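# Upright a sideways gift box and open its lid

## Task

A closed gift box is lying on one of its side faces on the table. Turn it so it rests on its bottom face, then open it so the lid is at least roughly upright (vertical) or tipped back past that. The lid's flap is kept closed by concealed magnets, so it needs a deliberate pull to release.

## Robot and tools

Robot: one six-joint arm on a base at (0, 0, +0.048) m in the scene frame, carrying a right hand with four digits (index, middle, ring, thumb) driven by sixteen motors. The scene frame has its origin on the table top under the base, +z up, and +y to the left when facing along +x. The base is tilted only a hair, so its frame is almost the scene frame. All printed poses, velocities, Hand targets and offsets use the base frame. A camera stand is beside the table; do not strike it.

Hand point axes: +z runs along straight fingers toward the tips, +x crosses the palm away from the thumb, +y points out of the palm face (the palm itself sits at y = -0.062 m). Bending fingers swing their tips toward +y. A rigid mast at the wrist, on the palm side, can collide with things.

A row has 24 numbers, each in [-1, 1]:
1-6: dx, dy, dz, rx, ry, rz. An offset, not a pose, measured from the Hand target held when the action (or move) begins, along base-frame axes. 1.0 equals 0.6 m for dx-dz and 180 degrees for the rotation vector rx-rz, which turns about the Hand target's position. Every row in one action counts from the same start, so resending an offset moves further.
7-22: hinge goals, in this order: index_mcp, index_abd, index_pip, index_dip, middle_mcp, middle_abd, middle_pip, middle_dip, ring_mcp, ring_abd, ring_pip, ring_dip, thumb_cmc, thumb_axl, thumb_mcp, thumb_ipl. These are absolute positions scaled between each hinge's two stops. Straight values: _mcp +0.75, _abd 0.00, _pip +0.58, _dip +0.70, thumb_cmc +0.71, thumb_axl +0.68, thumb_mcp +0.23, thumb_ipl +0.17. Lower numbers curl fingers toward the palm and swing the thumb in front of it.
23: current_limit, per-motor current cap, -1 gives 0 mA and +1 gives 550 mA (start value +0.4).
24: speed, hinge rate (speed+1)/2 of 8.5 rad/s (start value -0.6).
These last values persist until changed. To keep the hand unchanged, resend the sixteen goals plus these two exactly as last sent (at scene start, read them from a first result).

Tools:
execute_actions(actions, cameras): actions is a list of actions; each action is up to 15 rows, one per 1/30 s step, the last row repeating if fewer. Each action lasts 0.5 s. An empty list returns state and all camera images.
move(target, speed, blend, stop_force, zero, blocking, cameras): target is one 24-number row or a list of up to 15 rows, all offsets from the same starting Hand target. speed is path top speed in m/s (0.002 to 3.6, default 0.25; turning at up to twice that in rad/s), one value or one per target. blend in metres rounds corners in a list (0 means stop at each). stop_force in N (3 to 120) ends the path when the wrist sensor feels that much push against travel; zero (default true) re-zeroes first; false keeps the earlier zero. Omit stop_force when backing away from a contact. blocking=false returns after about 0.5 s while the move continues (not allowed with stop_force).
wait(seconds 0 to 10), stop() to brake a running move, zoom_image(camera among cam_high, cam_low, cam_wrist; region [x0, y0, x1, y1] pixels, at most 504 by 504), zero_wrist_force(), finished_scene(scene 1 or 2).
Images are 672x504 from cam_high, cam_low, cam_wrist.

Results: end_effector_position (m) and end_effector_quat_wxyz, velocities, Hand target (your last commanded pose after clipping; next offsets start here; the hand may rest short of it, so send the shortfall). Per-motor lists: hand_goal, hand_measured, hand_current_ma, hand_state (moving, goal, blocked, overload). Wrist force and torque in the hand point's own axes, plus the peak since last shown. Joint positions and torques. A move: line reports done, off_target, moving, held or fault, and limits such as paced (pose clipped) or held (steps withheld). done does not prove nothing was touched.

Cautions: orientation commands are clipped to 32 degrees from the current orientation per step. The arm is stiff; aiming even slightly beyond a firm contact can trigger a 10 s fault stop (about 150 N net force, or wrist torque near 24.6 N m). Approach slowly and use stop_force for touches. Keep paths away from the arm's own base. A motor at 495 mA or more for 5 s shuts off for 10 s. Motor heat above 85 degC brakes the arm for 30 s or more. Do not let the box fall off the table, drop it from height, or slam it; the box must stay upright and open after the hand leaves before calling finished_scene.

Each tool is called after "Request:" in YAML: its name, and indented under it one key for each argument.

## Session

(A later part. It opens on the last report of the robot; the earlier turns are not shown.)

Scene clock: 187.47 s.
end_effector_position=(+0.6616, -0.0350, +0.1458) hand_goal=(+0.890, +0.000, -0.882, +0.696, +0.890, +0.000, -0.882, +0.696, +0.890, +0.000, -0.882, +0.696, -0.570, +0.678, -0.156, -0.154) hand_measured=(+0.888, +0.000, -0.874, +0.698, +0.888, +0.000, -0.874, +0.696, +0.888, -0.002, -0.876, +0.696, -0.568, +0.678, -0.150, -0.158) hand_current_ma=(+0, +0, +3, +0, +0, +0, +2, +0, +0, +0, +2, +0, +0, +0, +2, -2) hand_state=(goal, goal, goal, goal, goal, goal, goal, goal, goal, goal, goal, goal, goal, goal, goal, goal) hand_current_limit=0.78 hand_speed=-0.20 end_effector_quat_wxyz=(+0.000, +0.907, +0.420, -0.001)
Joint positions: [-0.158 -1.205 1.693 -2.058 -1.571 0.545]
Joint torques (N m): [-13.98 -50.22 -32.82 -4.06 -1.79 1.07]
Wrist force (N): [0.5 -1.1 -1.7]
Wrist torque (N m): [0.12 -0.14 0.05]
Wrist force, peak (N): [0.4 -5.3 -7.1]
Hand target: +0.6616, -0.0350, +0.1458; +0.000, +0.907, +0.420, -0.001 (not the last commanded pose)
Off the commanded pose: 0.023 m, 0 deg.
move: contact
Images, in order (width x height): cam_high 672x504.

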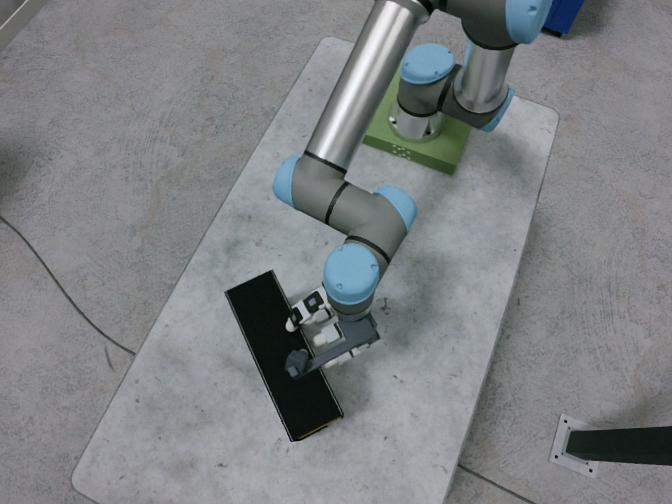

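Request:
move:
  target:
    - [0,0,-0.0022,0,0,0,0.89,0,-0.883,0.696,0.89,0,-0.883,0.696,0.89,0,-0.883,0.696,-0.571,0.678,-0.156,-0.154,0.78,-0.2]
    - [-0.0383,0.0322,-0.0082,-0.0322,-0.0383,0,0.89,0,-0.883,0.696,0.89,0,-0.883,0.696,0.89,0,-0.883,0.696,-0.571,0.678,-0.156,-0.154,0.78,-0.2]
    - [-0.0755,0.0633,-0.0218,-0.0643,-0.0766,0,0.89,0,-0.883,0.696,0.89,0,-0.883,0.696,0.89,0,-0.883,0.696,-0.571,0.678,-0.156,-0.154,0.78,-0.2]
  speed: [0.02,0.08,0.08]
  blend: [0.001,0.006,0]
  cameras: ["cam_high","cam_low"]

Request:
zoom_image:
  camera: "cam_high"
  region: [210, 230, 390, 450]

Scene clock: 194.93 s.
end_effector_position=(+0.6162, +0.0031, +0.1327) hand_goal=(+0.890, +0.000, -0.882, +0.696, +0.890, +0.000, -0.882, +0.696, +0.890, +0.000, -0.882, +0.696, -0.570, +0.678, -0.156, -0.154) hand_measured=(+0.890, +0.000, -0.874, +0.698, +0.890, +0.000, -0.874, +0.696, +0.890, -0.002, -0.876, +0.696, -0.572, +0.678, -0.158, -0.154) hand_current_ma=(+0, +0, +3, +0, +0, +0, +2, +0, +0, +0, +2, +0, +0, +0, +0, +0) hand_state=(goal, goal, goal, goal, goal, goal, goal, goal, goal, goal, goal, goal, goal, goal, goal, goal) hand_current_limit=0.78 hand_speed=-0.20 end_effector_quat_wxyz=(+0.141, +0.896, +0.415, +0.066)
Joint positions: [-0.029 -1.265 2.015 -2.569 -1.764 0.65]
Joint torques (N m): [-14.6 -24.73 -24.81 -3.37 1.13 -1.44]
Wrist force (N): [0.5 -0.5 -0.2]
Wrist torque (N m): [0.25 -0.13 -0.11]
Wrist force, peak (N): [0.5 -4.4 -8.0]
Hand target: +0.6163, +0.0030, +0.1327; +0.142, +0.896, +0.415, +0.066
Off the commanded pose: 0.000 m, 0 deg.
move: done; blend cut to 0.0007 m at target 1
Images, in order (width x height): cam_high 672x504, cam_low 672x504.

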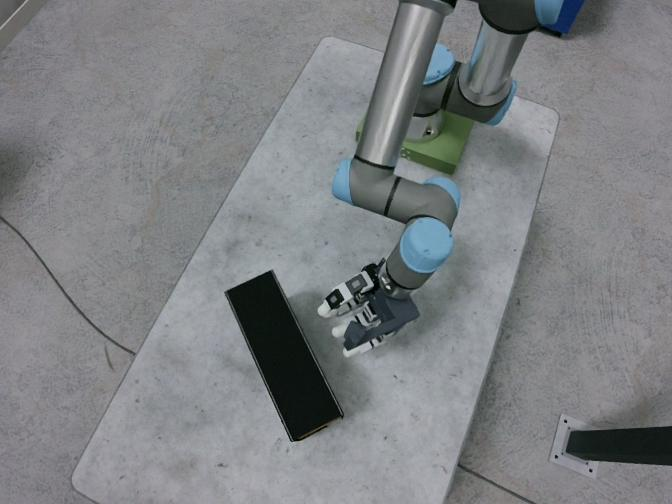

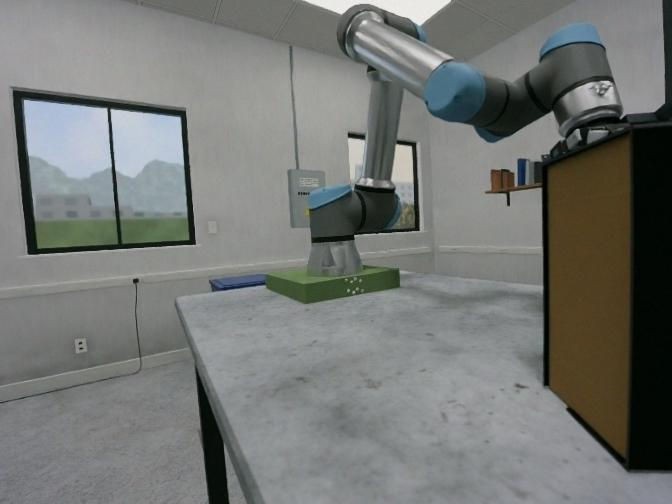

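Scaled by 2.291.

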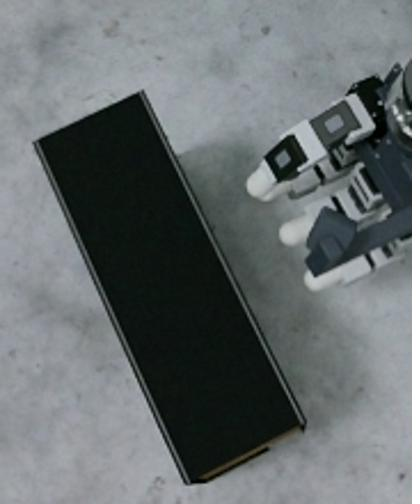

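Request:
move:
  target: [0.0755,-0.0635,0.0552,0.0643,0.0766,0,0.89,0,-0.883,0.696,0.89,0,-0.883,0.696,0.89,0,-0.883,0.696,-0.571,0.678,-0.156,-0.154,0.78,-0.2]
  speed: 0.2

Request:
move:
  target: [0,0,-0.06,0,0,0,0.89,0,-0.883,0.696,0.89,0,-0.883,0.696,0.89,0,-0.883,0.696,-0.571,0.678,-0.156,-0.154,0.78,-0.2]
  speed: 0.012
  stop_force: 9

Request:
move:
  target: [0,0,-0.002,0,0,0,0.89,0,-0.883,0.696,0.89,0,-0.883,0.696,0.89,0,-0.883,0.696,-0.571,0.678,-0.156,-0.154,0.78,-0.2]
  speed: 0.01

Scene clock: 219.13 s.
end_effector_position=(+0.6615, -0.0352, +0.1657) hand_goal=(+0.890, +0.000, -0.882, +0.696, +0.890, +0.000, -0.882, +0.696, +0.890, +0.000, -0.882, +0.696, -0.570, +0.678, -0.156, -0.154) hand_measured=(+0.890, +0.000, -0.874, +0.698, +0.890, +0.000, -0.874, +0.696, +0.890, -0.002, -0.876, +0.696, -0.572, +0.678, -0.158, -0.154) hand_current_ma=(+0, +0, +3, +0, +0, +0, +2, +0, +0, +0, +2, +0, +0, +0, +0, +0) hand_state=(goal, goal, goal, goal, goal, goal, goal, goal, goal, goal, goal, goal, goal, goal, goal, goal) hand_current_limit=0.78 hand_speed=-0.20 end_effector_quat_wxyz=(+0.000, +0.907, +0.420, -0.001) end_effector_velocity=(+0.000, +0.001, +0.001) end_effector_angular_velocity=(+0.001, +0.002, +0.001)
Joint positions: [-0.159 -1.226 1.666 -2.01 -1.571 0.545]
Joint velocities: [0.001 -0.001 -0.003 0.006 0 0]
Joint torques (N m): [14.09 -50.21 -32.21 -0.39 -0.54 -0.15]
Wrist force (N): [0.5 -0.2 0.0]
Wrist torque (N m): [0.17 -0.13 -0.06]
Wrist force, peak (N): [0.6 -1.8 0.0]
Hand target: +0.6616, -0.0351, +0.1658; +0.000, +0.907, +0.420, -0.001
Off the commanded pose: 0.000 m, 0 deg.
move: done

Scene clock: 221.97 s.
end_effector_position=(+0.6616, -0.0351, +0.1449) hand_goal=(+0.890, +0.000, -0.882, +0.696, +0.890, +0.000, -0.882, +0.696, +0.890, +0.000, -0.882, +0.696, -0.570, +0.678, -0.156, -0.154) hand_measured=(+0.890, +0.000, -0.874, +0.698, +0.890, +0.000, -0.874, +0.696, +0.890, -0.002, -0.876, +0.696, -0.570, +0.678, -0.142, -0.166) hand_current_ma=(+0, +0, +3, +0, +0, +0, +2, +0, +0, +0, +2, +0, +0, +0, +10, -8) hand_state=(goal, goal, goal, goal, goal, goal, goal, goal, goal, goal, goal, goal, goal, goal, goal, goal) hand_current_limit=0.78 hand_speed=-0.20 end_effector_quat_wxyz=(+0.000, +0.907, +0.420, +0.000)
Joint positions: [-0.158 -1.204 1.694 -2.06 -1.571 0.545]
Joint torques (N m): [7.86 -47.54 -29.24 -1.58 1.48 -1.32]
Wrist force (N): [0.5 -4.3 -5.8]
Wrist torque (N m): [-0.04 -0.20 -0.01]
Wrist force, peak (N): [0.3 -7.6 -10.1]
Hand target: +0.6616, -0.0351, +0.1449; +0.000, +0.907, +0.420, +0.000 (not the last commanded pose)
Off the commanded pose: 0.015 m, 0 deg.
move: contact

Scene clock: 222.67 s.
end_effector_position=(+0.6616, -0.0351, +0.1437) hand_goal=(+0.890, +0.000, -0.882, +0.696, +0.890, +0.000, -0.882, +0.696, +0.890, +0.000, -0.882, +0.696, -0.570, +0.678, -0.156, -0.154) hand_measured=(+0.890, +0.000, -0.874, +0.698, +0.890, +0.000, -0.874, +0.696, +0.890, -0.002, -0.876, +0.696, -0.570, +0.678, -0.130, -0.166) hand_current_ma=(+0, +0, +3, +0, +0, +0, +2, +0, +0, +0, +2, +0, +0, +0, +27, -9) hand_state=(goal, goal, goal, goal, goal, goal, goal, goal, goal, goal, goal, goal, goal, goal, blocked, goal) hand_current_limit=0.78 hand_speed=-0.20 end_effector_quat_wxyz=(+0.000, +0.907, +0.420, +0.000)
Joint positions: [-0.158 -1.203 1.696 -2.063 -1.571 0.545]
Joint torques (N m): [4.36 -21.52 -12.99 -3.15 1.31 -1.51]
Wrist force (N): [0.3 -8.4 -11.8]
Wrist torque (N m): [-0.34 -0.28 0.01]
Wrist force, peak (N): [0.3 -8.4 -11.8]
Hand target: +0.6616, -0.0351, +0.1437; +0.000, +0.907, +0.420, +0.000
Off the commanded pose: 0.000 m, 0 deg.
move: done

Request:
move:
  target: [-0.0319,0.0268,0,0,0,0,0.89,0,-0.883,0.696,0.89,0,-0.883,0.696,0.89,0,-0.883,0.696,-0.571,0.678,-0.156,-0.154,0.78,-0.2]
  speed: 0.03
  cameras: ["cam_high","cam_low"]

Request:
zoom_image:
  camera: "cam_high"
  region: [210, 250, 390, 450]

Request:
zoom_image:
  camera: "cam_low"
  region: [500, 100, 672, 240]

Scene clock: 226.03 s.
end_effector_position=(+0.6424, -0.0188, +0.1437) hand_goal=(+0.890, +0.000, -0.882, +0.696, +0.890, +0.000, -0.882, +0.696, +0.890, +0.000, -0.882, +0.696, -0.570, +0.678, -0.156, -0.154) hand_measured=(+0.890, +0.000, -0.874, +0.698, +0.890, +0.000, -0.874, +0.696, +0.890, -0.002, -0.876, +0.696, -0.572, +0.676, -0.158, -0.152) hand_current_ma=(+0, +0, +3, +0, +0, +0, +2, +0, +0, +0, +2, +0, +0, +0, +0, +0) hand_state=(goal, goal, goal, goal, goal, goal, goal, goal, goal, goal, goal, goal, goal, goal, goal, goal) hand_current_limit=0.78 hand_speed=-0.20 end_effector_quat_wxyz=(+0.000, +0.907, +0.420, +0.000) end_effector_velocity=(+0.002, -0.001, +0.002) end_effector_angular_velocity=(+0.000, -0.004, +0.001)
Joint positions: [-0.136 -1.241 1.751 -2.079 -1.571 0.567]
Joint velocities: [-0.001 0.001 -0.005 0 0 -0.002]
Joint torques (N m): [-9.7 -27.62 -31.34 -2.41 1.39 -1.32]
Wrist force (N): [0.2 0.0 -0.3]
Wrist torque (N m): [0.21 -0.08 -0.06]
Wrist force, peak (N): [0.3 -8.1 -12.3]
Hand target: +0.6425, -0.0190, +0.1437; +0.000, +0.907, +0.420, +0.000
Off the commanded pose: 0.000 m, 0 deg.
move: done
Images, in order (width x height): cam_high 672x504, cam_low 672x504.

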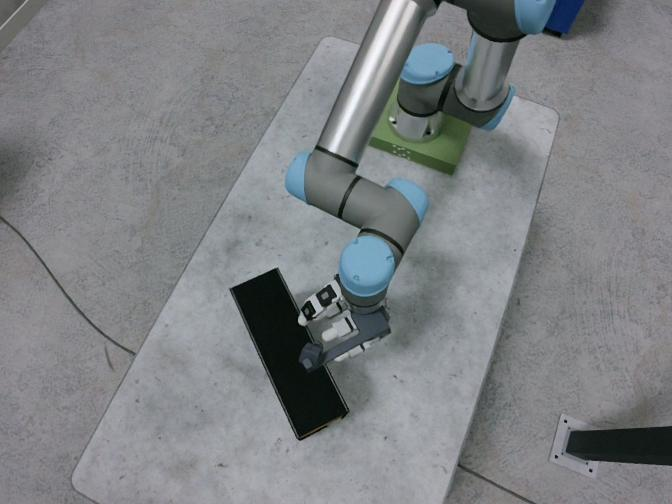

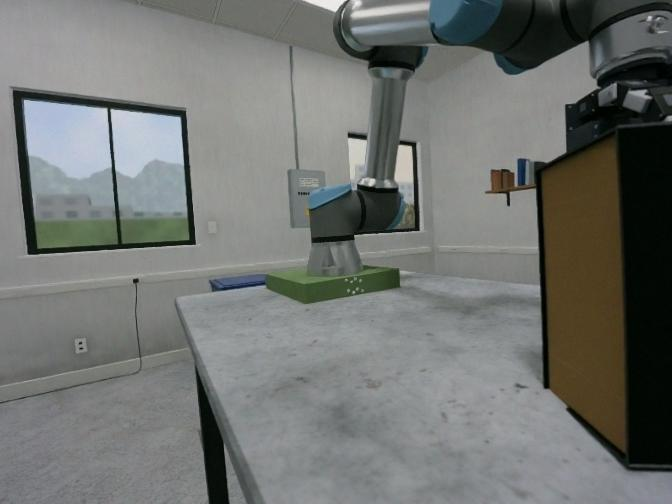

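Scaled by 2.520.

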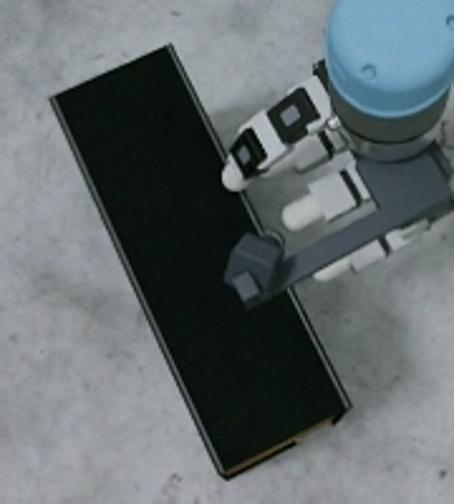

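Scaled by 2.930.

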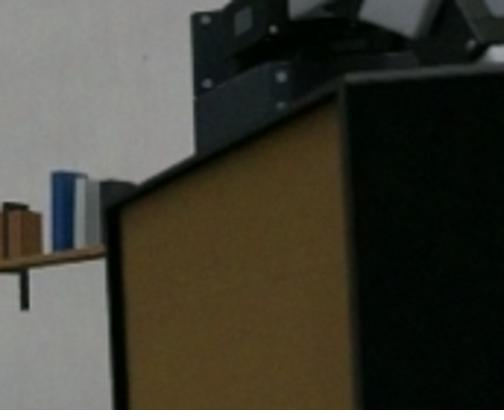

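Request:
zoom_image:
  camera: "cam_low"
  region: [530, 340, 672, 480]

Request:
zoom_image:
  camera: "cam_high"
  region: [270, 380, 370, 460]

Scaled by 3.549.

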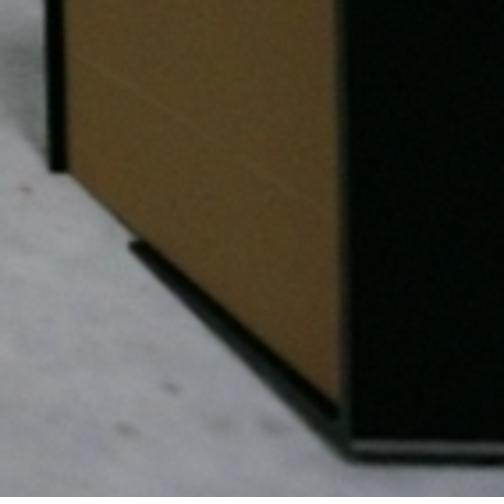

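Scaled by 5.040.

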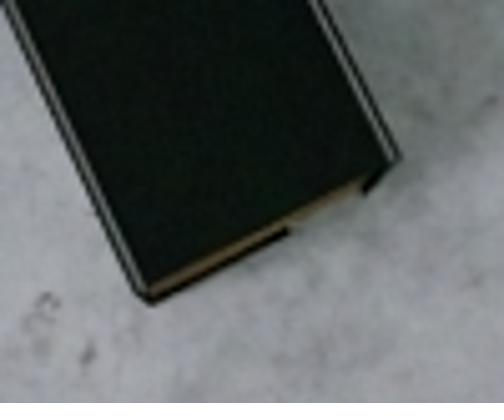

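Request:
move:
  target:
    - [0,0,0.014,0,0,0,0.89,0,-0.883,0.696,0.89,0,-0.883,0.696,0.89,0,-0.883,0.696,-0.571,0.678,-0.156,-0.154,0.78,-0.2]
    - [0.0292,-0.0245,0.014,0,0,0,0.89,0,-0.883,0.696,0.89,0,-0.883,0.696,0.89,0,-0.883,0.696,-0.571,0.678,-0.156,-0.154,0.78,-0.2]
  speed: 0.1
  blend: [0.003,0]

Request:
move:
  target: [0,0,-0.04,0,0,0,0.89,0,-0.883,0.696,0.89,0,-0.883,0.696,0.89,0,-0.883,0.696,-0.571,0.678,-0.156,-0.154,0.78,-0.2]
  speed: 0.012
  stop_force: 9
  cameras: ["cam_high","cam_low"]

Request:
zoom_image:
  camera: "cam_high"
  region: [210, 250, 390, 450]

Scene clock: 239.33 s.
end_effector_position=(+0.6599, -0.0339, +0.1520) hand_goal=(+0.890, +0.000, -0.882, +0.696, +0.890, +0.000, -0.882, +0.696, +0.890, +0.000, -0.882, +0.696, -0.570, +0.678, -0.156, -0.154) hand_measured=(+0.890, +0.000, -0.874, +0.698, +0.890, +0.000, -0.874, +0.696, +0.890, -0.002, -0.876, +0.696, -0.572, +0.676, -0.158, -0.152) hand_current_ma=(+0, +0, +2, +0, +0, +0, +2, +0, +0, +0, +2, +0, +0, +0, +0, +0) hand_state=(goal, goal, goal, goal, goal, goal, goal, goal, goal, goal, goal, goal, goal, goal, goal, goal) hand_current_limit=0.78 hand_speed=-0.20 end_effector_quat_wxyz=(+0.000, +0.907, +0.420, -0.001)
Joint positions: [-0.157 -1.215 1.69 -2.044 -1.571 0.546]
Joint torques (N m): [14.13 -51.51 -15.22 -4.6 -0.64 1.28]
Wrist force (N): [0.5 -0.2 -0.2]
Wrist torque (N m): [0.19 -0.13 -0.01]
Wrist force, peak (N): [0.8 -0.6 -1.6]
Hand target: +0.6600, -0.0337, +0.1521; +0.000, +0.907, +0.420, +0.000
Off the commanded pose: 0.000 m, 0 deg.
move: done

Scene clock: 241.03 s.
end_effector_position=(+0.6600, -0.0337, +0.1448) hand_goal=(+0.890, +0.000, -0.882, +0.696, +0.890, +0.000, -0.882, +0.696, +0.890, +0.000, -0.882, +0.696, -0.570, +0.678, -0.156, -0.154) hand_measured=(+0.890, +0.000, -0.874, +0.698, +0.890, +0.000, -0.874, +0.696, +0.890, -0.002, -0.876, +0.696, -0.570, +0.678, -0.140, -0.166) hand_current_ma=(+0, +0, +2, +0, +0, +0, +2, +0, +0, +0, +2, +0, +0, +0, +11, -9) hand_state=(goal, goal, goal, goal, goal, goal, goal, goal, goal, goal, goal, goal, goal, goal, goal, goal) hand_current_limit=0.78 hand_speed=-0.20 end_effector_quat_wxyz=(+0.000, +0.907, +0.420, +0.000)
Joint positions: [-0.157 -1.207 1.699 -2.062 -1.571 0.546]
Joint torques (N m): [6.14 -47.74 -29.91 -1.62 -1.57 0.87]
Wrist force (N): [0.3 -3.1 -4.5]
Wrist torque (N m): [0.02 -0.16 -0.03]
Wrist force, peak (N): [0.4 -8.0 -11.0]
Hand target: +0.6600, -0.0337, +0.1448; +0.000, +0.907, +0.420, +0.000 (not the last commanded pose)
Off the commanded pose: 0.017 m, 0 deg.
move: contact
Images, in order (width x height): cam_high 672x504, cam_low 672x504.

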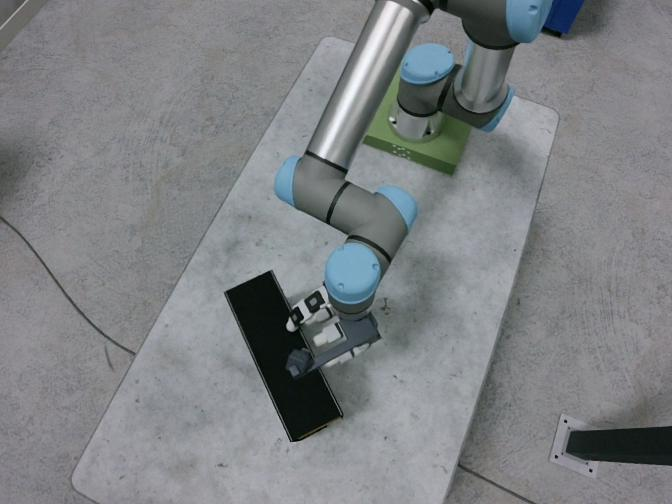

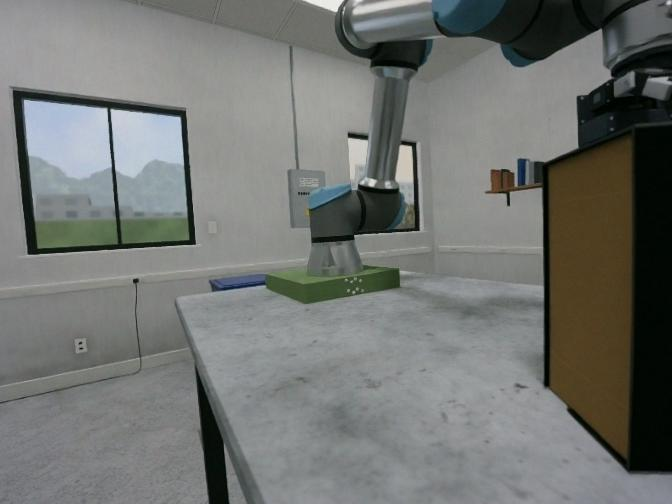

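Scaled by 2.520.

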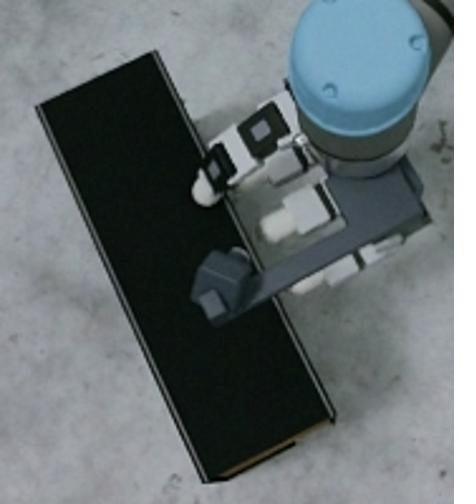

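Request:
move:
  target:
    - [0,0,-0.0022,0,0,0,0.89,0,-0.883,0.696,0.89,0,-0.883,0.696,0.89,0,-0.883,0.696,-0.571,0.678,-0.156,-0.154,0.78,-0.2]
    - [-0.0356,0.0299,-0.0127,-0.025,-0.0298,0,0.89,0,-0.883,0.696,0.89,0,-0.883,0.696,0.89,0,-0.883,0.696,-0.571,0.678,-0.156,-0.154,0.78,-0.2]
    - [-0.0678,0.0569,-0.0228,-0.0536,-0.0638,0,0.89,0,-0.883,0.696,0.89,0,-0.883,0.696,0.89,0,-0.883,0.696,-0.571,0.678,-0.156,-0.154,0.78,-0.2]
    - [-0.0987,0.0828,-0.0387,-0.0822,-0.0979,0,0.89,0,-0.883,0.696,0.89,0,-0.883,0.696,0.89,0,-0.883,0.696,-0.571,0.678,-0.156,-0.154,0.78,-0.2]
  speed: [0.02,0.07,0.07,0.07]
  blend: [0.001,0.005,0.005,0]
  cameras: ["cam_high","cam_low"]

Request:
zoom_image:
  camera: "cam_high"
  region: [210, 250, 390, 450]

Scene clock: 247.47 s.
end_effector_position=(+0.6007, +0.0161, +0.1215) hand_goal=(+0.890, +0.000, -0.882, +0.696, +0.890, +0.000, -0.882, +0.696, +0.890, +0.000, -0.882, +0.696, -0.570, +0.678, -0.156, -0.154) hand_measured=(+0.890, +0.000, -0.874, +0.698, +0.890, +0.000, -0.874, +0.696, +0.890, -0.002, -0.876, +0.696, -0.580, +0.672, -0.138, -0.144) hand_current_ma=(+0, +0, +2, +0, +0, +0, +2, +0, +0, +0, +2, +0, -3, -2, +16, +5) hand_state=(goal, goal, goal, goal, goal, goal, goal, goal, goal, goal, goal, goal, goal, goal, goal, goal) hand_current_limit=0.78 hand_speed=-0.20 end_effector_quat_wxyz=(+0.180, +0.889, +0.412, +0.084)
Joint positions: [0.017 -1.243 2.097 -2.733 -1.83 0.68]
Joint torques (N m): [-14.11 -44.56 -24.27 -2.66 1.03 -1.61]
Wrist force (N): [1.1 -0.6 -2.0]
Wrist torque (N m): [0.20 -0.17 -0.15]
Wrist force, peak (N): [0.5 -7.1 -11.5]
Hand target: +0.6008, +0.0160, +0.1216; +0.181, +0.889, +0.412, +0.084
Off the commanded pose: 0.000 m, 0 deg.
move: done; blend cut to 0.0007 m at target 1
Images, in order (width x height): cam_high 672x504, cam_low 672x504.

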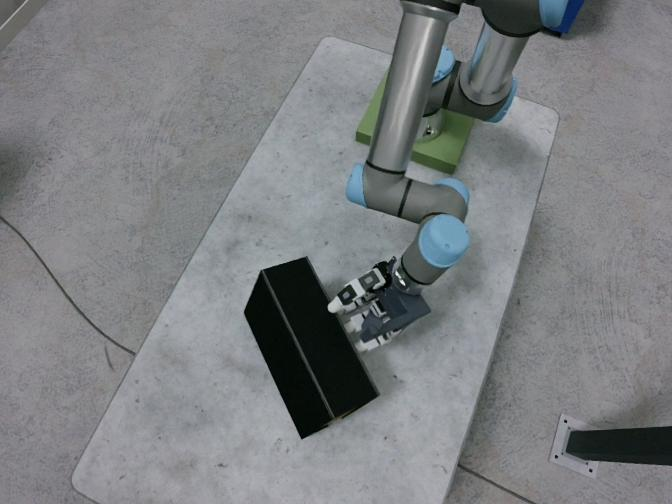

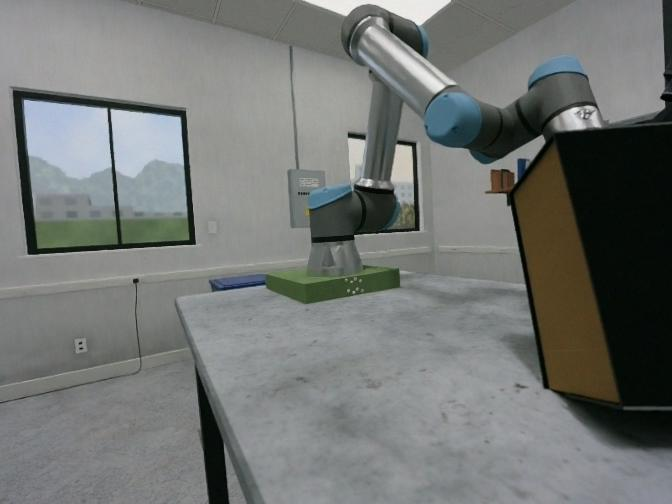

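Scaled by 2.520.

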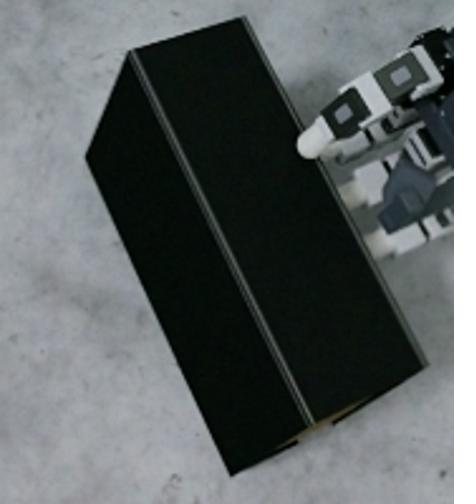

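Request:
move:
  target:
    - [-0.0287,0.0241,-0.0213,-0.0286,-0.034,0,0.84,0,-0.9,0.696,0.84,0,-0.9,0.696,0.84,0,-0.9,0.696,-0.571,0.678,-0.156,-0.154,0.78,-0.8]
    - [-0.0489,0.041,-0.0405,-0.05,-0.0596,0,0.84,0,-0.9,0.696,0.84,0,-0.9,0.696,0.84,0,-0.9,0.696,-0.571,0.678,-0.156,-0.154,0.78,-0.8]
  speed: 0.06
  blend: [0.005,0]
  cameras: ["cam_high","cam_low"]

Request:
zoom_image:
  camera: "cam_high"
  region: [210, 240, 410, 450]

Request:
zoom_image:
  camera: "cam_low"
  region: [450, 80, 672, 420]

Scene clock: 255.23 s.
end_effector_position=(+0.5714, +0.0407, +0.0972) hand_goal=(+0.840, +0.000, -0.900, +0.696, +0.840, +0.000, -0.900, +0.696, +0.840, +0.000, -0.900, +0.696, -0.570, +0.678, -0.156, -0.154) hand_measured=(+0.850, +0.000, -0.892, +0.698, +0.850, +0.000, -0.892, +0.696, +0.850, -0.002, -0.894, +0.696, -0.584, +0.668, -0.140, -0.150) hand_current_ma=(+3, +0, +2, +0, +4, +0, +2, +0, +4, +0, +1, +0, -6, -5, +12, +1) hand_state=(goal, goal, goal, goal, goal, goal, goal, goal, goal, goal, goal, goal, goal, goal, goal, goal) hand_current_limit=0.78 hand_speed=-0.80 end_effector_quat_wxyz=(+0.287, +0.860, +0.399, +0.134)
Joint positions: [0.131 -1.093 2.228 -3.176 -2.031 0.722]
Joint torques (N m): [-17.15 -44.54 -21.92 -2.74 0.8 -1.46]
Wrist force (N): [1.3 -1.8 -2.6]
Wrist torque (N m): [0.22 -0.13 -0.24]
Wrist force, peak (N): [1.6 -2.2 -2.6]
Hand target: +0.5714, +0.0406, +0.0973; +0.287, +0.861, +0.399, +0.134
Off the commanded pose: 0.000 m, 0 deg.
move: done
Images, in order (width x height): cam_high 672x504, cam_low 672x504.

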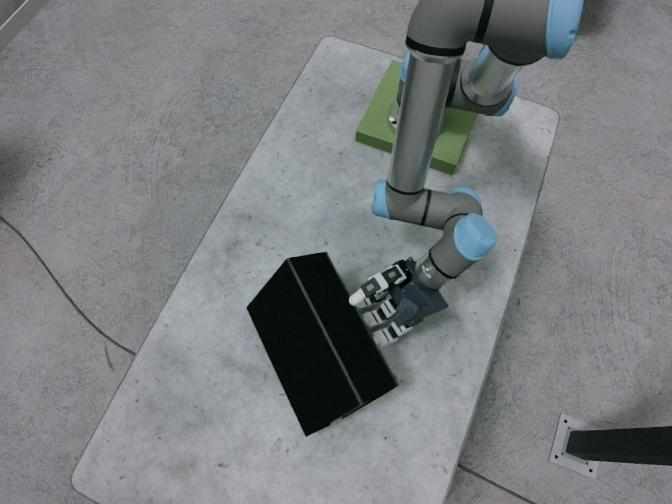

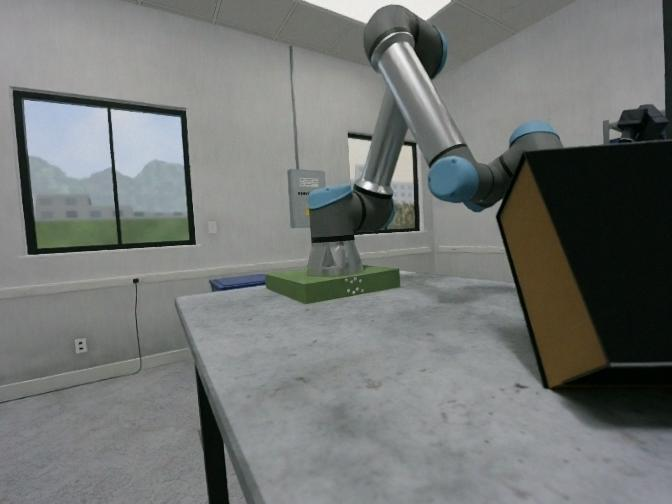

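Scaled by 2.400.

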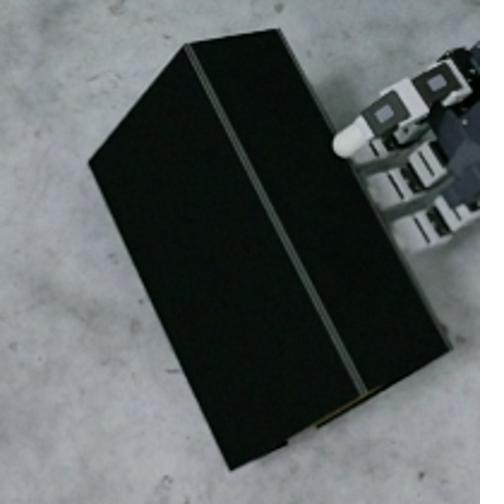

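Scaled by 1.482.

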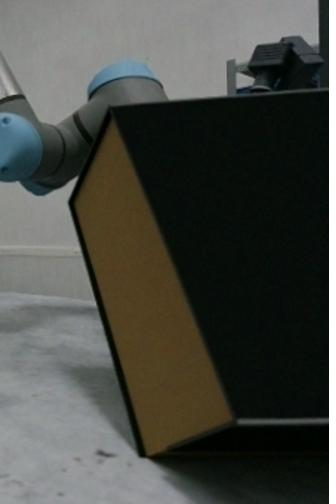

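Request:
execute_actions:
  actions:
    - [[0,0,0,0,0,0,0.84,0,-0.9,0.696,0.84,0,-0.9,0.696,0.84,0,-0.9,0.696,-0.571,0.678,0.225,0.168,0.78,-0.4]]
    - [[0,0,0,0,0,0,0.84,0,-0.9,0.696,0.84,0,-0.9,0.696,0.84,0,-0.9,0.696,0.714,0.678,0.225,0.168,0.78,-0.4]]
  cameras: ["cam_high"]

Request:
zoom_image:
  camera: "cam_high"
  region: [210, 240, 410, 450]

Scene clock: 267.40 s.
end_effector_position=(+0.5715, +0.0406, +0.0974) hand_goal=(+0.840, +0.000, -0.900, +0.696, +0.840, +0.000, -0.900, +0.696, +0.840, +0.000, -0.900, +0.696, +0.714, +0.678, +0.226, +0.168) hand_measured=(+0.856, +0.000, -0.898, +0.696, +0.852, +0.000, -0.894, +0.696, +0.850, -0.002, -0.894, +0.696, +0.718, +0.676, +0.216, +0.164) hand_current_ma=(+8, +0, +0, +0, +5, +0, +1, +0, +3, +0, +1, +0, +0, +0, -5, -1) hand_state=(goal, goal, goal, goal, goal, goal, goal, goal, goal, goal, goal, goal, goal, goal, goal, goal) hand_current_limit=0.78 hand_speed=-0.40 end_effector_quat_wxyz=(+0.287, +0.861, +0.399, +0.134)
Joint positions: [0.131 -1.093 2.228 -3.176 -2.031 0.722]
Joint torques (N m): [-1.56 -39.09 -10.32 -1.64 -3.39 -0.79]
Wrist force (N): [0.6 -2.5 -0.6]
Wrist torque (N m): [0.23 -0.06 -0.18]
Wrist force, peak (N): [0.2 -5.3 -0.8]
Hand target: +0.5714, +0.0406, +0.0973; +0.287, +0.861, +0.399, +0.134
Off the commanded pose: 0.000 m, 0 deg.
Images, in order (width x height): cam_high 672x504.

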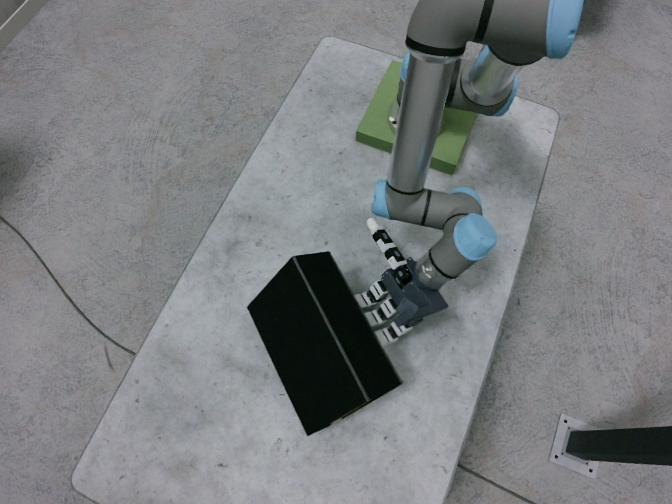

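Scaled by 2.400.

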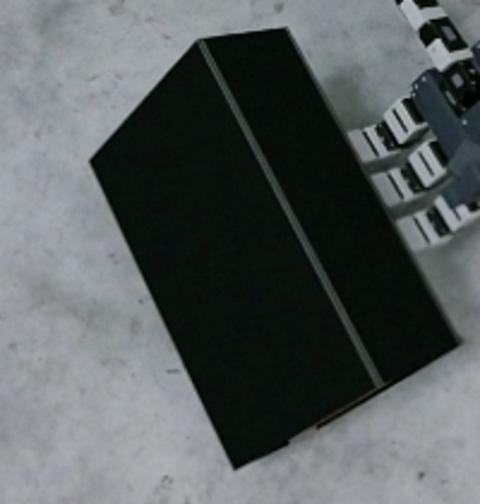

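Request:
move:
  target:
    - [-0.0097,0.0081,-0.0237,0.0393,0.0468,0,0.84,0,-0.9,0.696,0.84,0,-0.9,0.696,0.84,0,-0.9,0.696,0.714,0.678,0.225,0.168,0.78,-0.4]
    - [-0.0212,0.0178,-0.0562,0.0714,0.0851,0,0.84,0,-0.9,0.696,0.84,0,-0.9,0.696,0.84,0,-0.9,0.696,0.714,0.678,0.225,0.168,0.78,-0.4]
    - [-0.0285,0.0239,-0.093,0.1036,0.1234,0,0.84,0,-0.9,0.696,0.84,0,-0.9,0.696,0.84,0,-0.9,0.696,0.714,0.678,0.225,0.168,0.78,-0.4]
    - [-0.031,0.026,-0.1288,0.1322,0.1575,0,0.84,0,-0.9,0.696,0.84,0,-0.9,0.696,0.84,0,-0.9,0.696,0.714,0.678,0.225,0.168,0.78,-0.4]
  speed: [0.06,0.07,0.07,0.07]
  blend: [0.004,0.006,0.006,0]
  cameras: ["cam_high","cam_low"]

Request:
zoom_image:
  camera: "cam_low"
  region: [440, 150, 672, 400]

Scene clock: 278.03 s.
end_effector_position=(+0.5529, +0.0560, +0.0200) hand_goal=(+0.840, +0.000, -0.900, +0.696, +0.840, +0.000, -0.900, +0.696, +0.840, +0.000, -0.900, +0.696, +0.714, +0.678, +0.226, +0.168) hand_measured=(+0.854, +0.000, -0.894, +0.696, +0.852, +0.000, -0.888, +0.700, +0.854, -0.002, -0.886, +0.702, +0.716, +0.676, +0.216, +0.164) hand_current_ma=(+6, +0, +1, +0, +4, +0, +5, +1, +6, +0, +6, +1, +0, +0, -5, -1) hand_state=(goal, goal, goal, goal, goal, goal, goal, goal, goal, goal, goal, goal, goal, goal, goal, goal) hand_current_limit=0.78 hand_speed=-0.40 end_effector_quat_wxyz=(+0.000, +0.907, +0.420, +0.000)
Joint positions: [-0.01 -1.189 2.09 -2.47 -1.571 0.693]
Joint torques (N m): [11.06 -45.24 -10.69 -4.84 -2.56 1.08]
Wrist force (N): [0.6 -1.4 2.4]
Wrist torque (N m): [0.09 -0.16 0.03]
Wrist force, peak (N): [0.5 -3.4 -1.6]
Hand target: +0.5528, +0.0562, +0.0200; +0.000, +0.907, +0.420, +0.000
Off the commanded pose: 0.000 m, 0 deg.
move: done
Images, in order (width x height): cam_high 672x504, cam_low 672x504.

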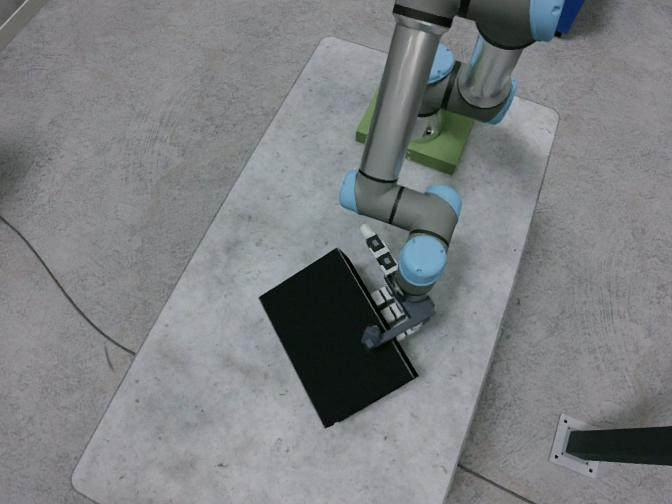

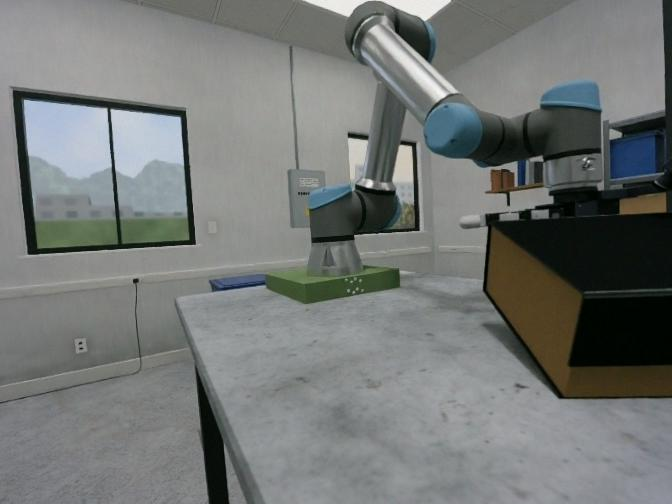

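Scaled by 2.016.

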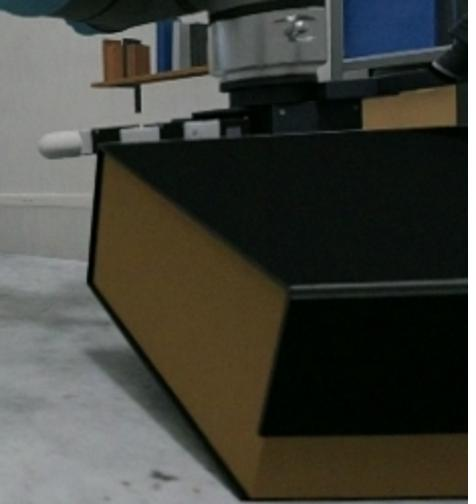

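Request:
move:
  target: [-0.0037,0.0031,-0.0267,0,0,0,0.84,0,-0.9,0.696,0.84,0,-0.9,0.696,0.84,0,-0.9,0.696,0.714,0.678,0.225,0.168,0.78,-0.4]
  speed: 0.03

Request:
move:
  target: [0.0214,-0.018,0.085,0,0,0,0.84,0,-0.2993,0.696,0.84,0,-0.2993,0.696,0.84,0,-0.2993,0.696,0.714,0.678,0.225,0.168,0.78,-0.937]
  speed: 0.02
  cameras: ["cam_low"]

Request:
zoom_image:
  camera: "cam_low"
  region: [440, 150, 672, 400]

Scene clock: 283.20 s.
end_effector_position=(+0.5506, +0.0581, +0.0040) hand_goal=(+0.840, +0.000, -0.900, +0.696, +0.840, +0.000, -0.900, +0.696, +0.840, +0.000, -0.900, +0.696, +0.714, +0.678, +0.226, +0.168) hand_measured=(+0.862, +0.010, -0.988, +0.712, +0.852, +0.008, -0.964, +0.702, +0.836, +0.006, -0.938, +0.700, +0.716, +0.676, +0.216, +0.164) hand_current_ma=(+14, +2, -154, +8, +4, +2, -89, +1, -1, +1, -36, +0, +0, +0, -5, -1) hand_state=(blocked, goal, blocked, goal, goal, goal, blocked, goal, goal, goal, blocked, goal, goal, goal, goal, goal) hand_current_limit=0.78 hand_speed=-0.40 end_effector_quat_wxyz=(+0.000, +0.907, +0.420, +0.000)
Joint positions: [-0.006 -1.158 2.103 -2.516 -1.571 0.697]
Joint torques (N m): [-4.9 -18.01 -5.26 3.33 -0.39 -0.25]
Wrist force (N): [4.4 -18.4 -56.7]
Wrist torque (N m): [3.85 0.67 -0.09]
Wrist force, peak (N): [-0.9 -20.8 -61.5]
Hand target: +0.5506, +0.0580, +0.0040; +0.000, +0.907, +0.420, +0.000
Off the commanded pose: 0.000 m, 0 deg.
move: done

Scene clock: 286.13 s.
end_effector_position=(+0.5635, +0.0472, +0.0552) hand_goal=(+0.840, +0.000, -0.300, +0.696, +0.840, +0.000, -0.300, +0.696, +0.840, +0.000, -0.300, +0.696, +0.714, +0.678, +0.226, +0.168) hand_measured=(+0.850, +0.002, -0.296, +0.702, +0.852, +0.000, -0.292, +0.702, +0.854, +0.002, -0.290, +0.702, +0.716, +0.676, +0.216, +0.164) hand_current_ma=(+4, +0, +1, +1, +5, +0, +2, +1, +7, +0, +3, +2, +0, +0, -5, -1) hand_state=(goal, goal, goal, goal, goal, goal, goal, goal, goal, goal, goal, goal, goal, goal, goal, goal) hand_current_limit=0.78 hand_speed=-0.94 end_effector_quat_wxyz=(+0.000, +0.907, +0.420, +0.000)
Joint positions: [-0.027 -1.245 2.041 -2.366 -1.571 0.676]
Joint torques (N m): [-8.56 -26.33 -14.37 -4.73 -1.94 -0.5]
Wrist force (N): [0.6 -0.5 2.1]
Wrist torque (N m): [0.09 -0.17 0.01]
Wrist force, peak (N): [4.7 -18.1 -56.7]
Hand target: +0.5635, +0.0472, +0.0550; +0.000, +0.907, +0.420, +0.000
Off the commanded pose: 0.000 m, 0 deg.
move: done
Images, in order (width x height): cam_low 672x504.

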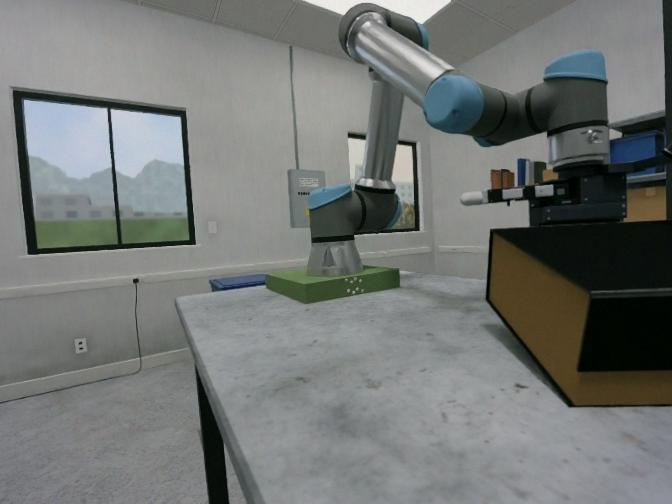

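Scaled by 2.016.

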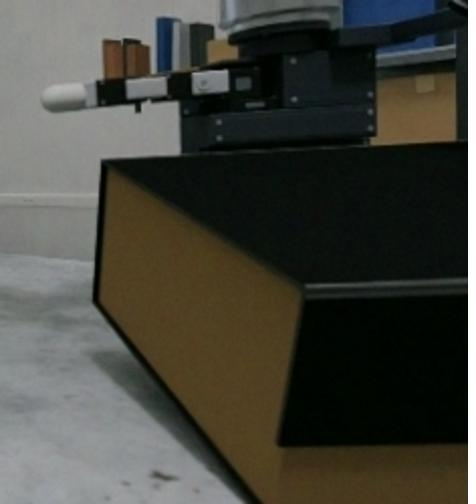

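Request:
move:
  target: [-0.0197,0.0165,0.0258,0,0,0,0.84,0,-0.0073,0.696,0.84,0,-0.0073,0.696,0.84,0,-0.0073,0.696,0.714,0.678,0.225,0.168,0.78,-0.925]
  speed: 0.02
  cameras: ["cam_low"]

Request:
zoom_image:
  camera: "cam_low"
  region: [440, 150, 672, 420]

Scene clock: 290.10 s.
end_effector_position=(+0.5515, +0.0572, +0.0706) hand_goal=(+0.840, +0.000, -0.008, +0.696, +0.840, +0.000, -0.008, +0.696, +0.840, +0.000, -0.008, +0.696, +0.714, +0.678, +0.226, +0.168) hand_measured=(+0.842, +0.002, -0.004, +0.700, +0.846, +0.000, -0.002, +0.702, +0.850, +0.002, +0.002, +0.702, +0.716, +0.676, +0.216, +0.164) hand_current_ma=(+0, +0, +1, +1, +1, +0, +2, +1, +4, +0, +3, +2, +0, +0, -5, -1) hand_state=(goal, goal, goal, goal, goal, goal, goal, goal, goal, goal, goal, goal, goal, goal, goal, goal) hand_current_limit=0.78 hand_speed=-0.92 end_effector_quat_wxyz=(+0.000, +0.907, +0.420, +0.000)
Joint positions: [-0.007 -1.292 2.054 -2.332 -1.571 0.696]
Joint torques (N m): [-1.77 -22.23 -20.15 -4.16 0.43 -0.93]
Wrist force (N): [0.3 -0.9 2.4]
Wrist torque (N m): [0.03 -0.15 -0.09]
Wrist force, peak (N): [0.4 0.9 2.7]
Hand target: +0.5516, +0.0571, +0.0705; +0.000, +0.907, +0.420, +0.000
Off the commanded pose: 0.000 m, 0 deg.
move: done
Images, in order (width x height): cam_low 672x504.

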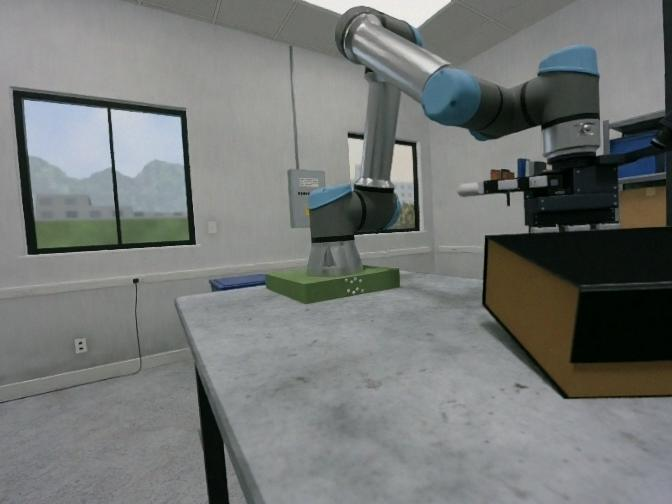

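Scaled by 1.867.

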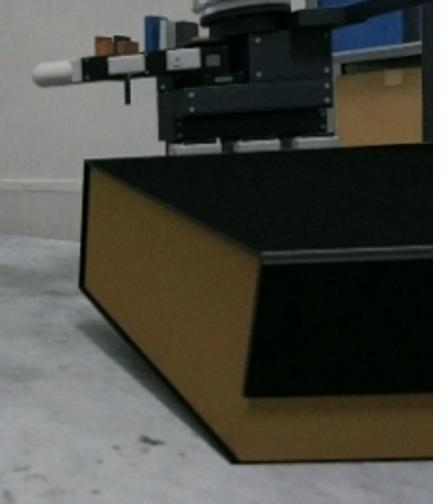

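Request:
move:
  target: [-0.0447,0.0375,-0.008,0,0,0,0.84,0,-0.0073,0.696,0.84,0,-0.0073,0.696,0.84,0,-0.0073,0.696,0.714,0.678,0.225,0.168,0.78,-0.6]
  speed: 0.02
  cameras: ["cam_low","cam_high"]

Request:
zoom_image:
  camera: "cam_low"
  region: [440, 150, 672, 420]

Request:
zoom_image:
  camera: "cam_high"
  region: [240, 230, 450, 450]

Scene clock: 294.67 s.
end_effector_position=(+0.5247, +0.0798, +0.0657) hand_goal=(+0.840, +0.000, -0.008, +0.696, +0.840, +0.000, -0.008, +0.696, +0.840, +0.000, -0.008, +0.696, +0.714, +0.678, +0.226, +0.168) hand_measured=(+0.842, +0.002, -0.002, +0.700, +0.842, +0.000, -0.002, +0.698, +0.842, +0.002, -0.004, +0.698, +0.716, +0.676, +0.216, +0.164) hand_current_ma=(+0, +0, +1, +1, +0, +0, +1, +0, +0, +0, +1, +0, +0, +0, -5, -1) hand_state=(goal, goal, goal, goal, goal, goal, goal, goal, goal, goal, goal, goal, goal, goal, goal, goal) hand_current_limit=0.78 hand_speed=-0.60 end_effector_quat_wxyz=(+0.000, +0.907, +0.420, +0.000)
Joint positions: [0.039 -1.321 2.113 -2.361 -1.571 0.742]
Joint torques (N m): [-9.85 -28.21 -27.94 -2.3 1.23 -1.26]
Wrist force (N): [0.4 -0.3 -0.1]
Wrist torque (N m): [0.10 -0.07 -0.07]
Wrist force, peak (N): [0.5 -1.2 2.4]
Hand target: +0.5248, +0.0796, +0.0657; +0.000, +0.907, +0.420, +0.000
Off the commanded pose: 0.000 m, 0 deg.
move: done
Images, in order (width x height): cam_high 672x504, cam_low 672x504.

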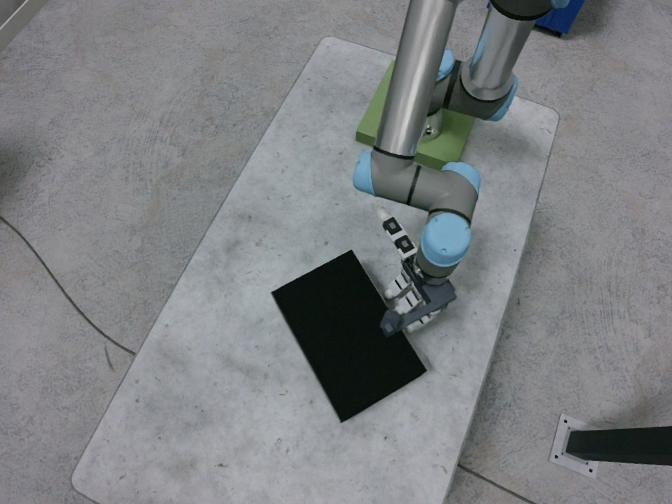

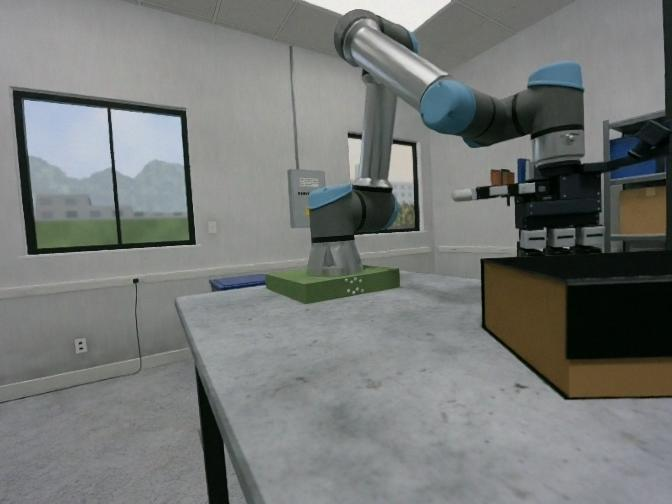

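Scaled by 1.867.

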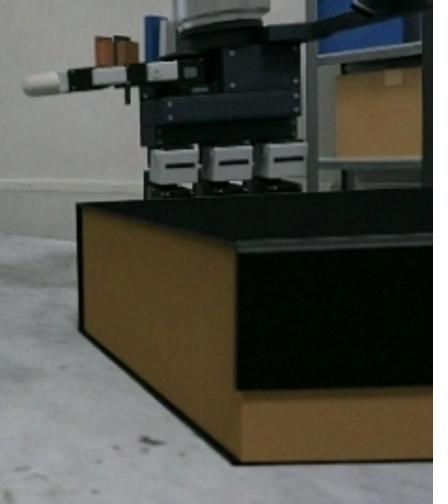

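Scaled by 2.291.

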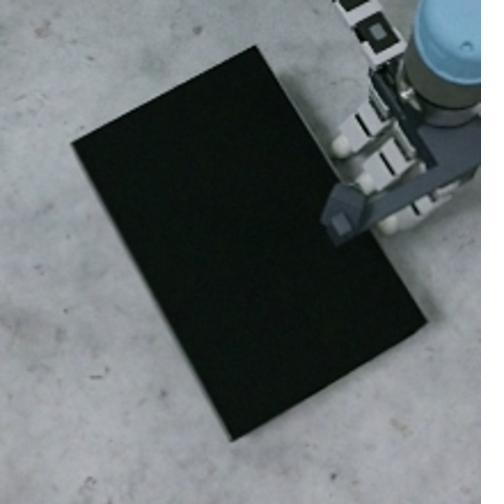

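Request:
move:
  target:
    - [0.0337,-0.0277,0.2572,0,0,0,0.84,0,-0.0073,0.696,0.84,0,-0.0073,0.696,0.84,0,-0.0073,0.696,0.714,0.678,0.225,0.168,0.78,-0.4]
    - [0.192,-0.0827,0.2738,0,0,0.5,0.89,0,-0.51,0.348,0.89,0,-0.51,0.348,0.89,0,-0.51,0.348,-0.714,0.678,0.225,0.168,0.78,-0.4]
    - [0.3378,-0.1652,0.2405,0,0,-0.987,0.89,0,-0.51,0.348,0.89,0,-0.51,0.348,0.89,0,-0.51,0.348,-0.714,0.678,0.225,0.168,0.78,-0.4]
    - [0.3378,-0.1652,-0.0545,0,0,-0.987,0.89,0,-0.51,0.348,0.89,0,-0.51,0.348,0.89,0,-0.51,0.348,-0.714,0.678,0.225,0.168,0.78,-0.4]
  speed: [0.3,0.8,0.8,0.25]
  blend: [0.02,0.03,0.02,0]
  cameras: ["cam_high","cam_low"]

Request:
zoom_image:
  camera: "cam_low"
  region: [440, 100, 672, 420]

Scene clock: 317.87 s.
end_effector_position=(+0.7275, -0.0195, +0.0331) hand_goal=(+0.890, +0.000, -0.510, +0.348, +0.890, +0.000, -0.510, +0.348, +0.890, +0.000, -0.510, +0.348, -0.714, +0.678, +0.226, +0.168) hand_measured=(+0.888, +0.002, -0.502, +0.352, +0.888, +0.000, -0.504, +0.352, +0.888, +0.002, -0.504, +0.352, -0.712, +0.676, +0.216, +0.164) hand_current_ma=(+0, +0, +2, +1, +0, +0, +2, +0, +0, +0, +1, +0, +0, +0, -5, -1) hand_state=(goal, goal, goal, goal, goal, goal, goal, goal, goal, goal, goal, goal, goal, goal, goal, goal) hand_current_limit=0.78 hand_speed=-0.40 end_effector_quat_wxyz=(+0.000, -0.439, +0.899, +0.000)
Joint positions: [-0.285 -0.705 1.169 -2.035 -1.57 -2.764]
Joint torques (N m): [-5.38 -55.35 -19.21 -3.77 1.64 1.12]
Wrist force (N): [0.5 0.0 0.1]
Wrist torque (N m): [0.17 -0.13 -0.03]
Wrist force, peak (N): [0.4 -1.0 2.4]
Hand target: +0.7275, -0.0195, +0.0330; +0.000, -0.439, +0.899, +0.000
Off the commanded pose: 0.000 m, 0 deg.
move: done; blend cut to 0 m at target 2
Images, in order (width x height): cam_high 672x504, cam_low 672x504.

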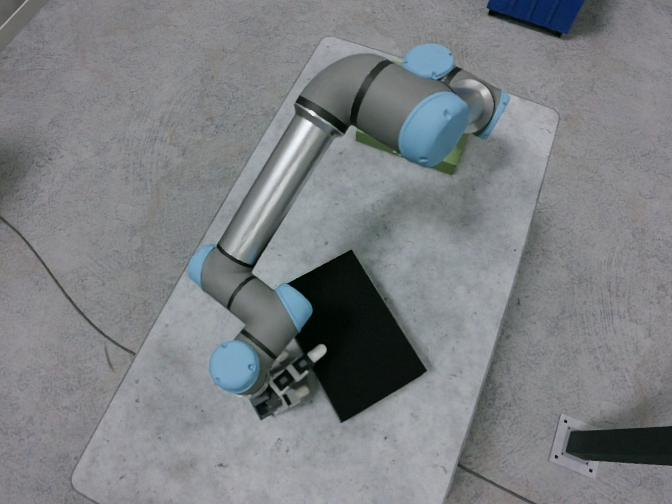

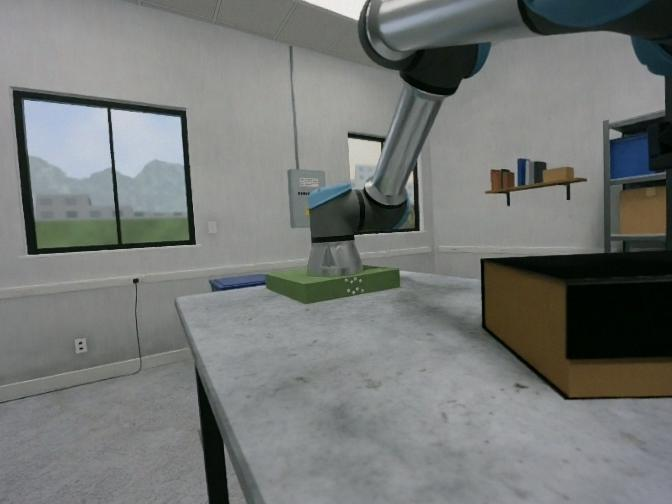

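Scaled by 1.575.

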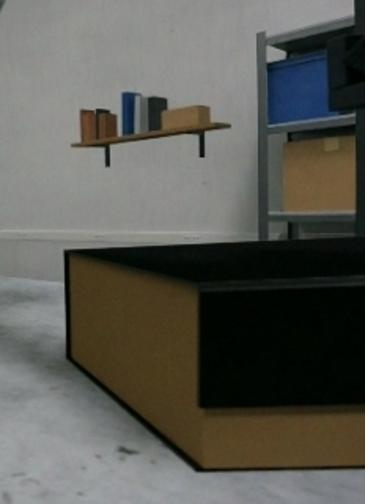

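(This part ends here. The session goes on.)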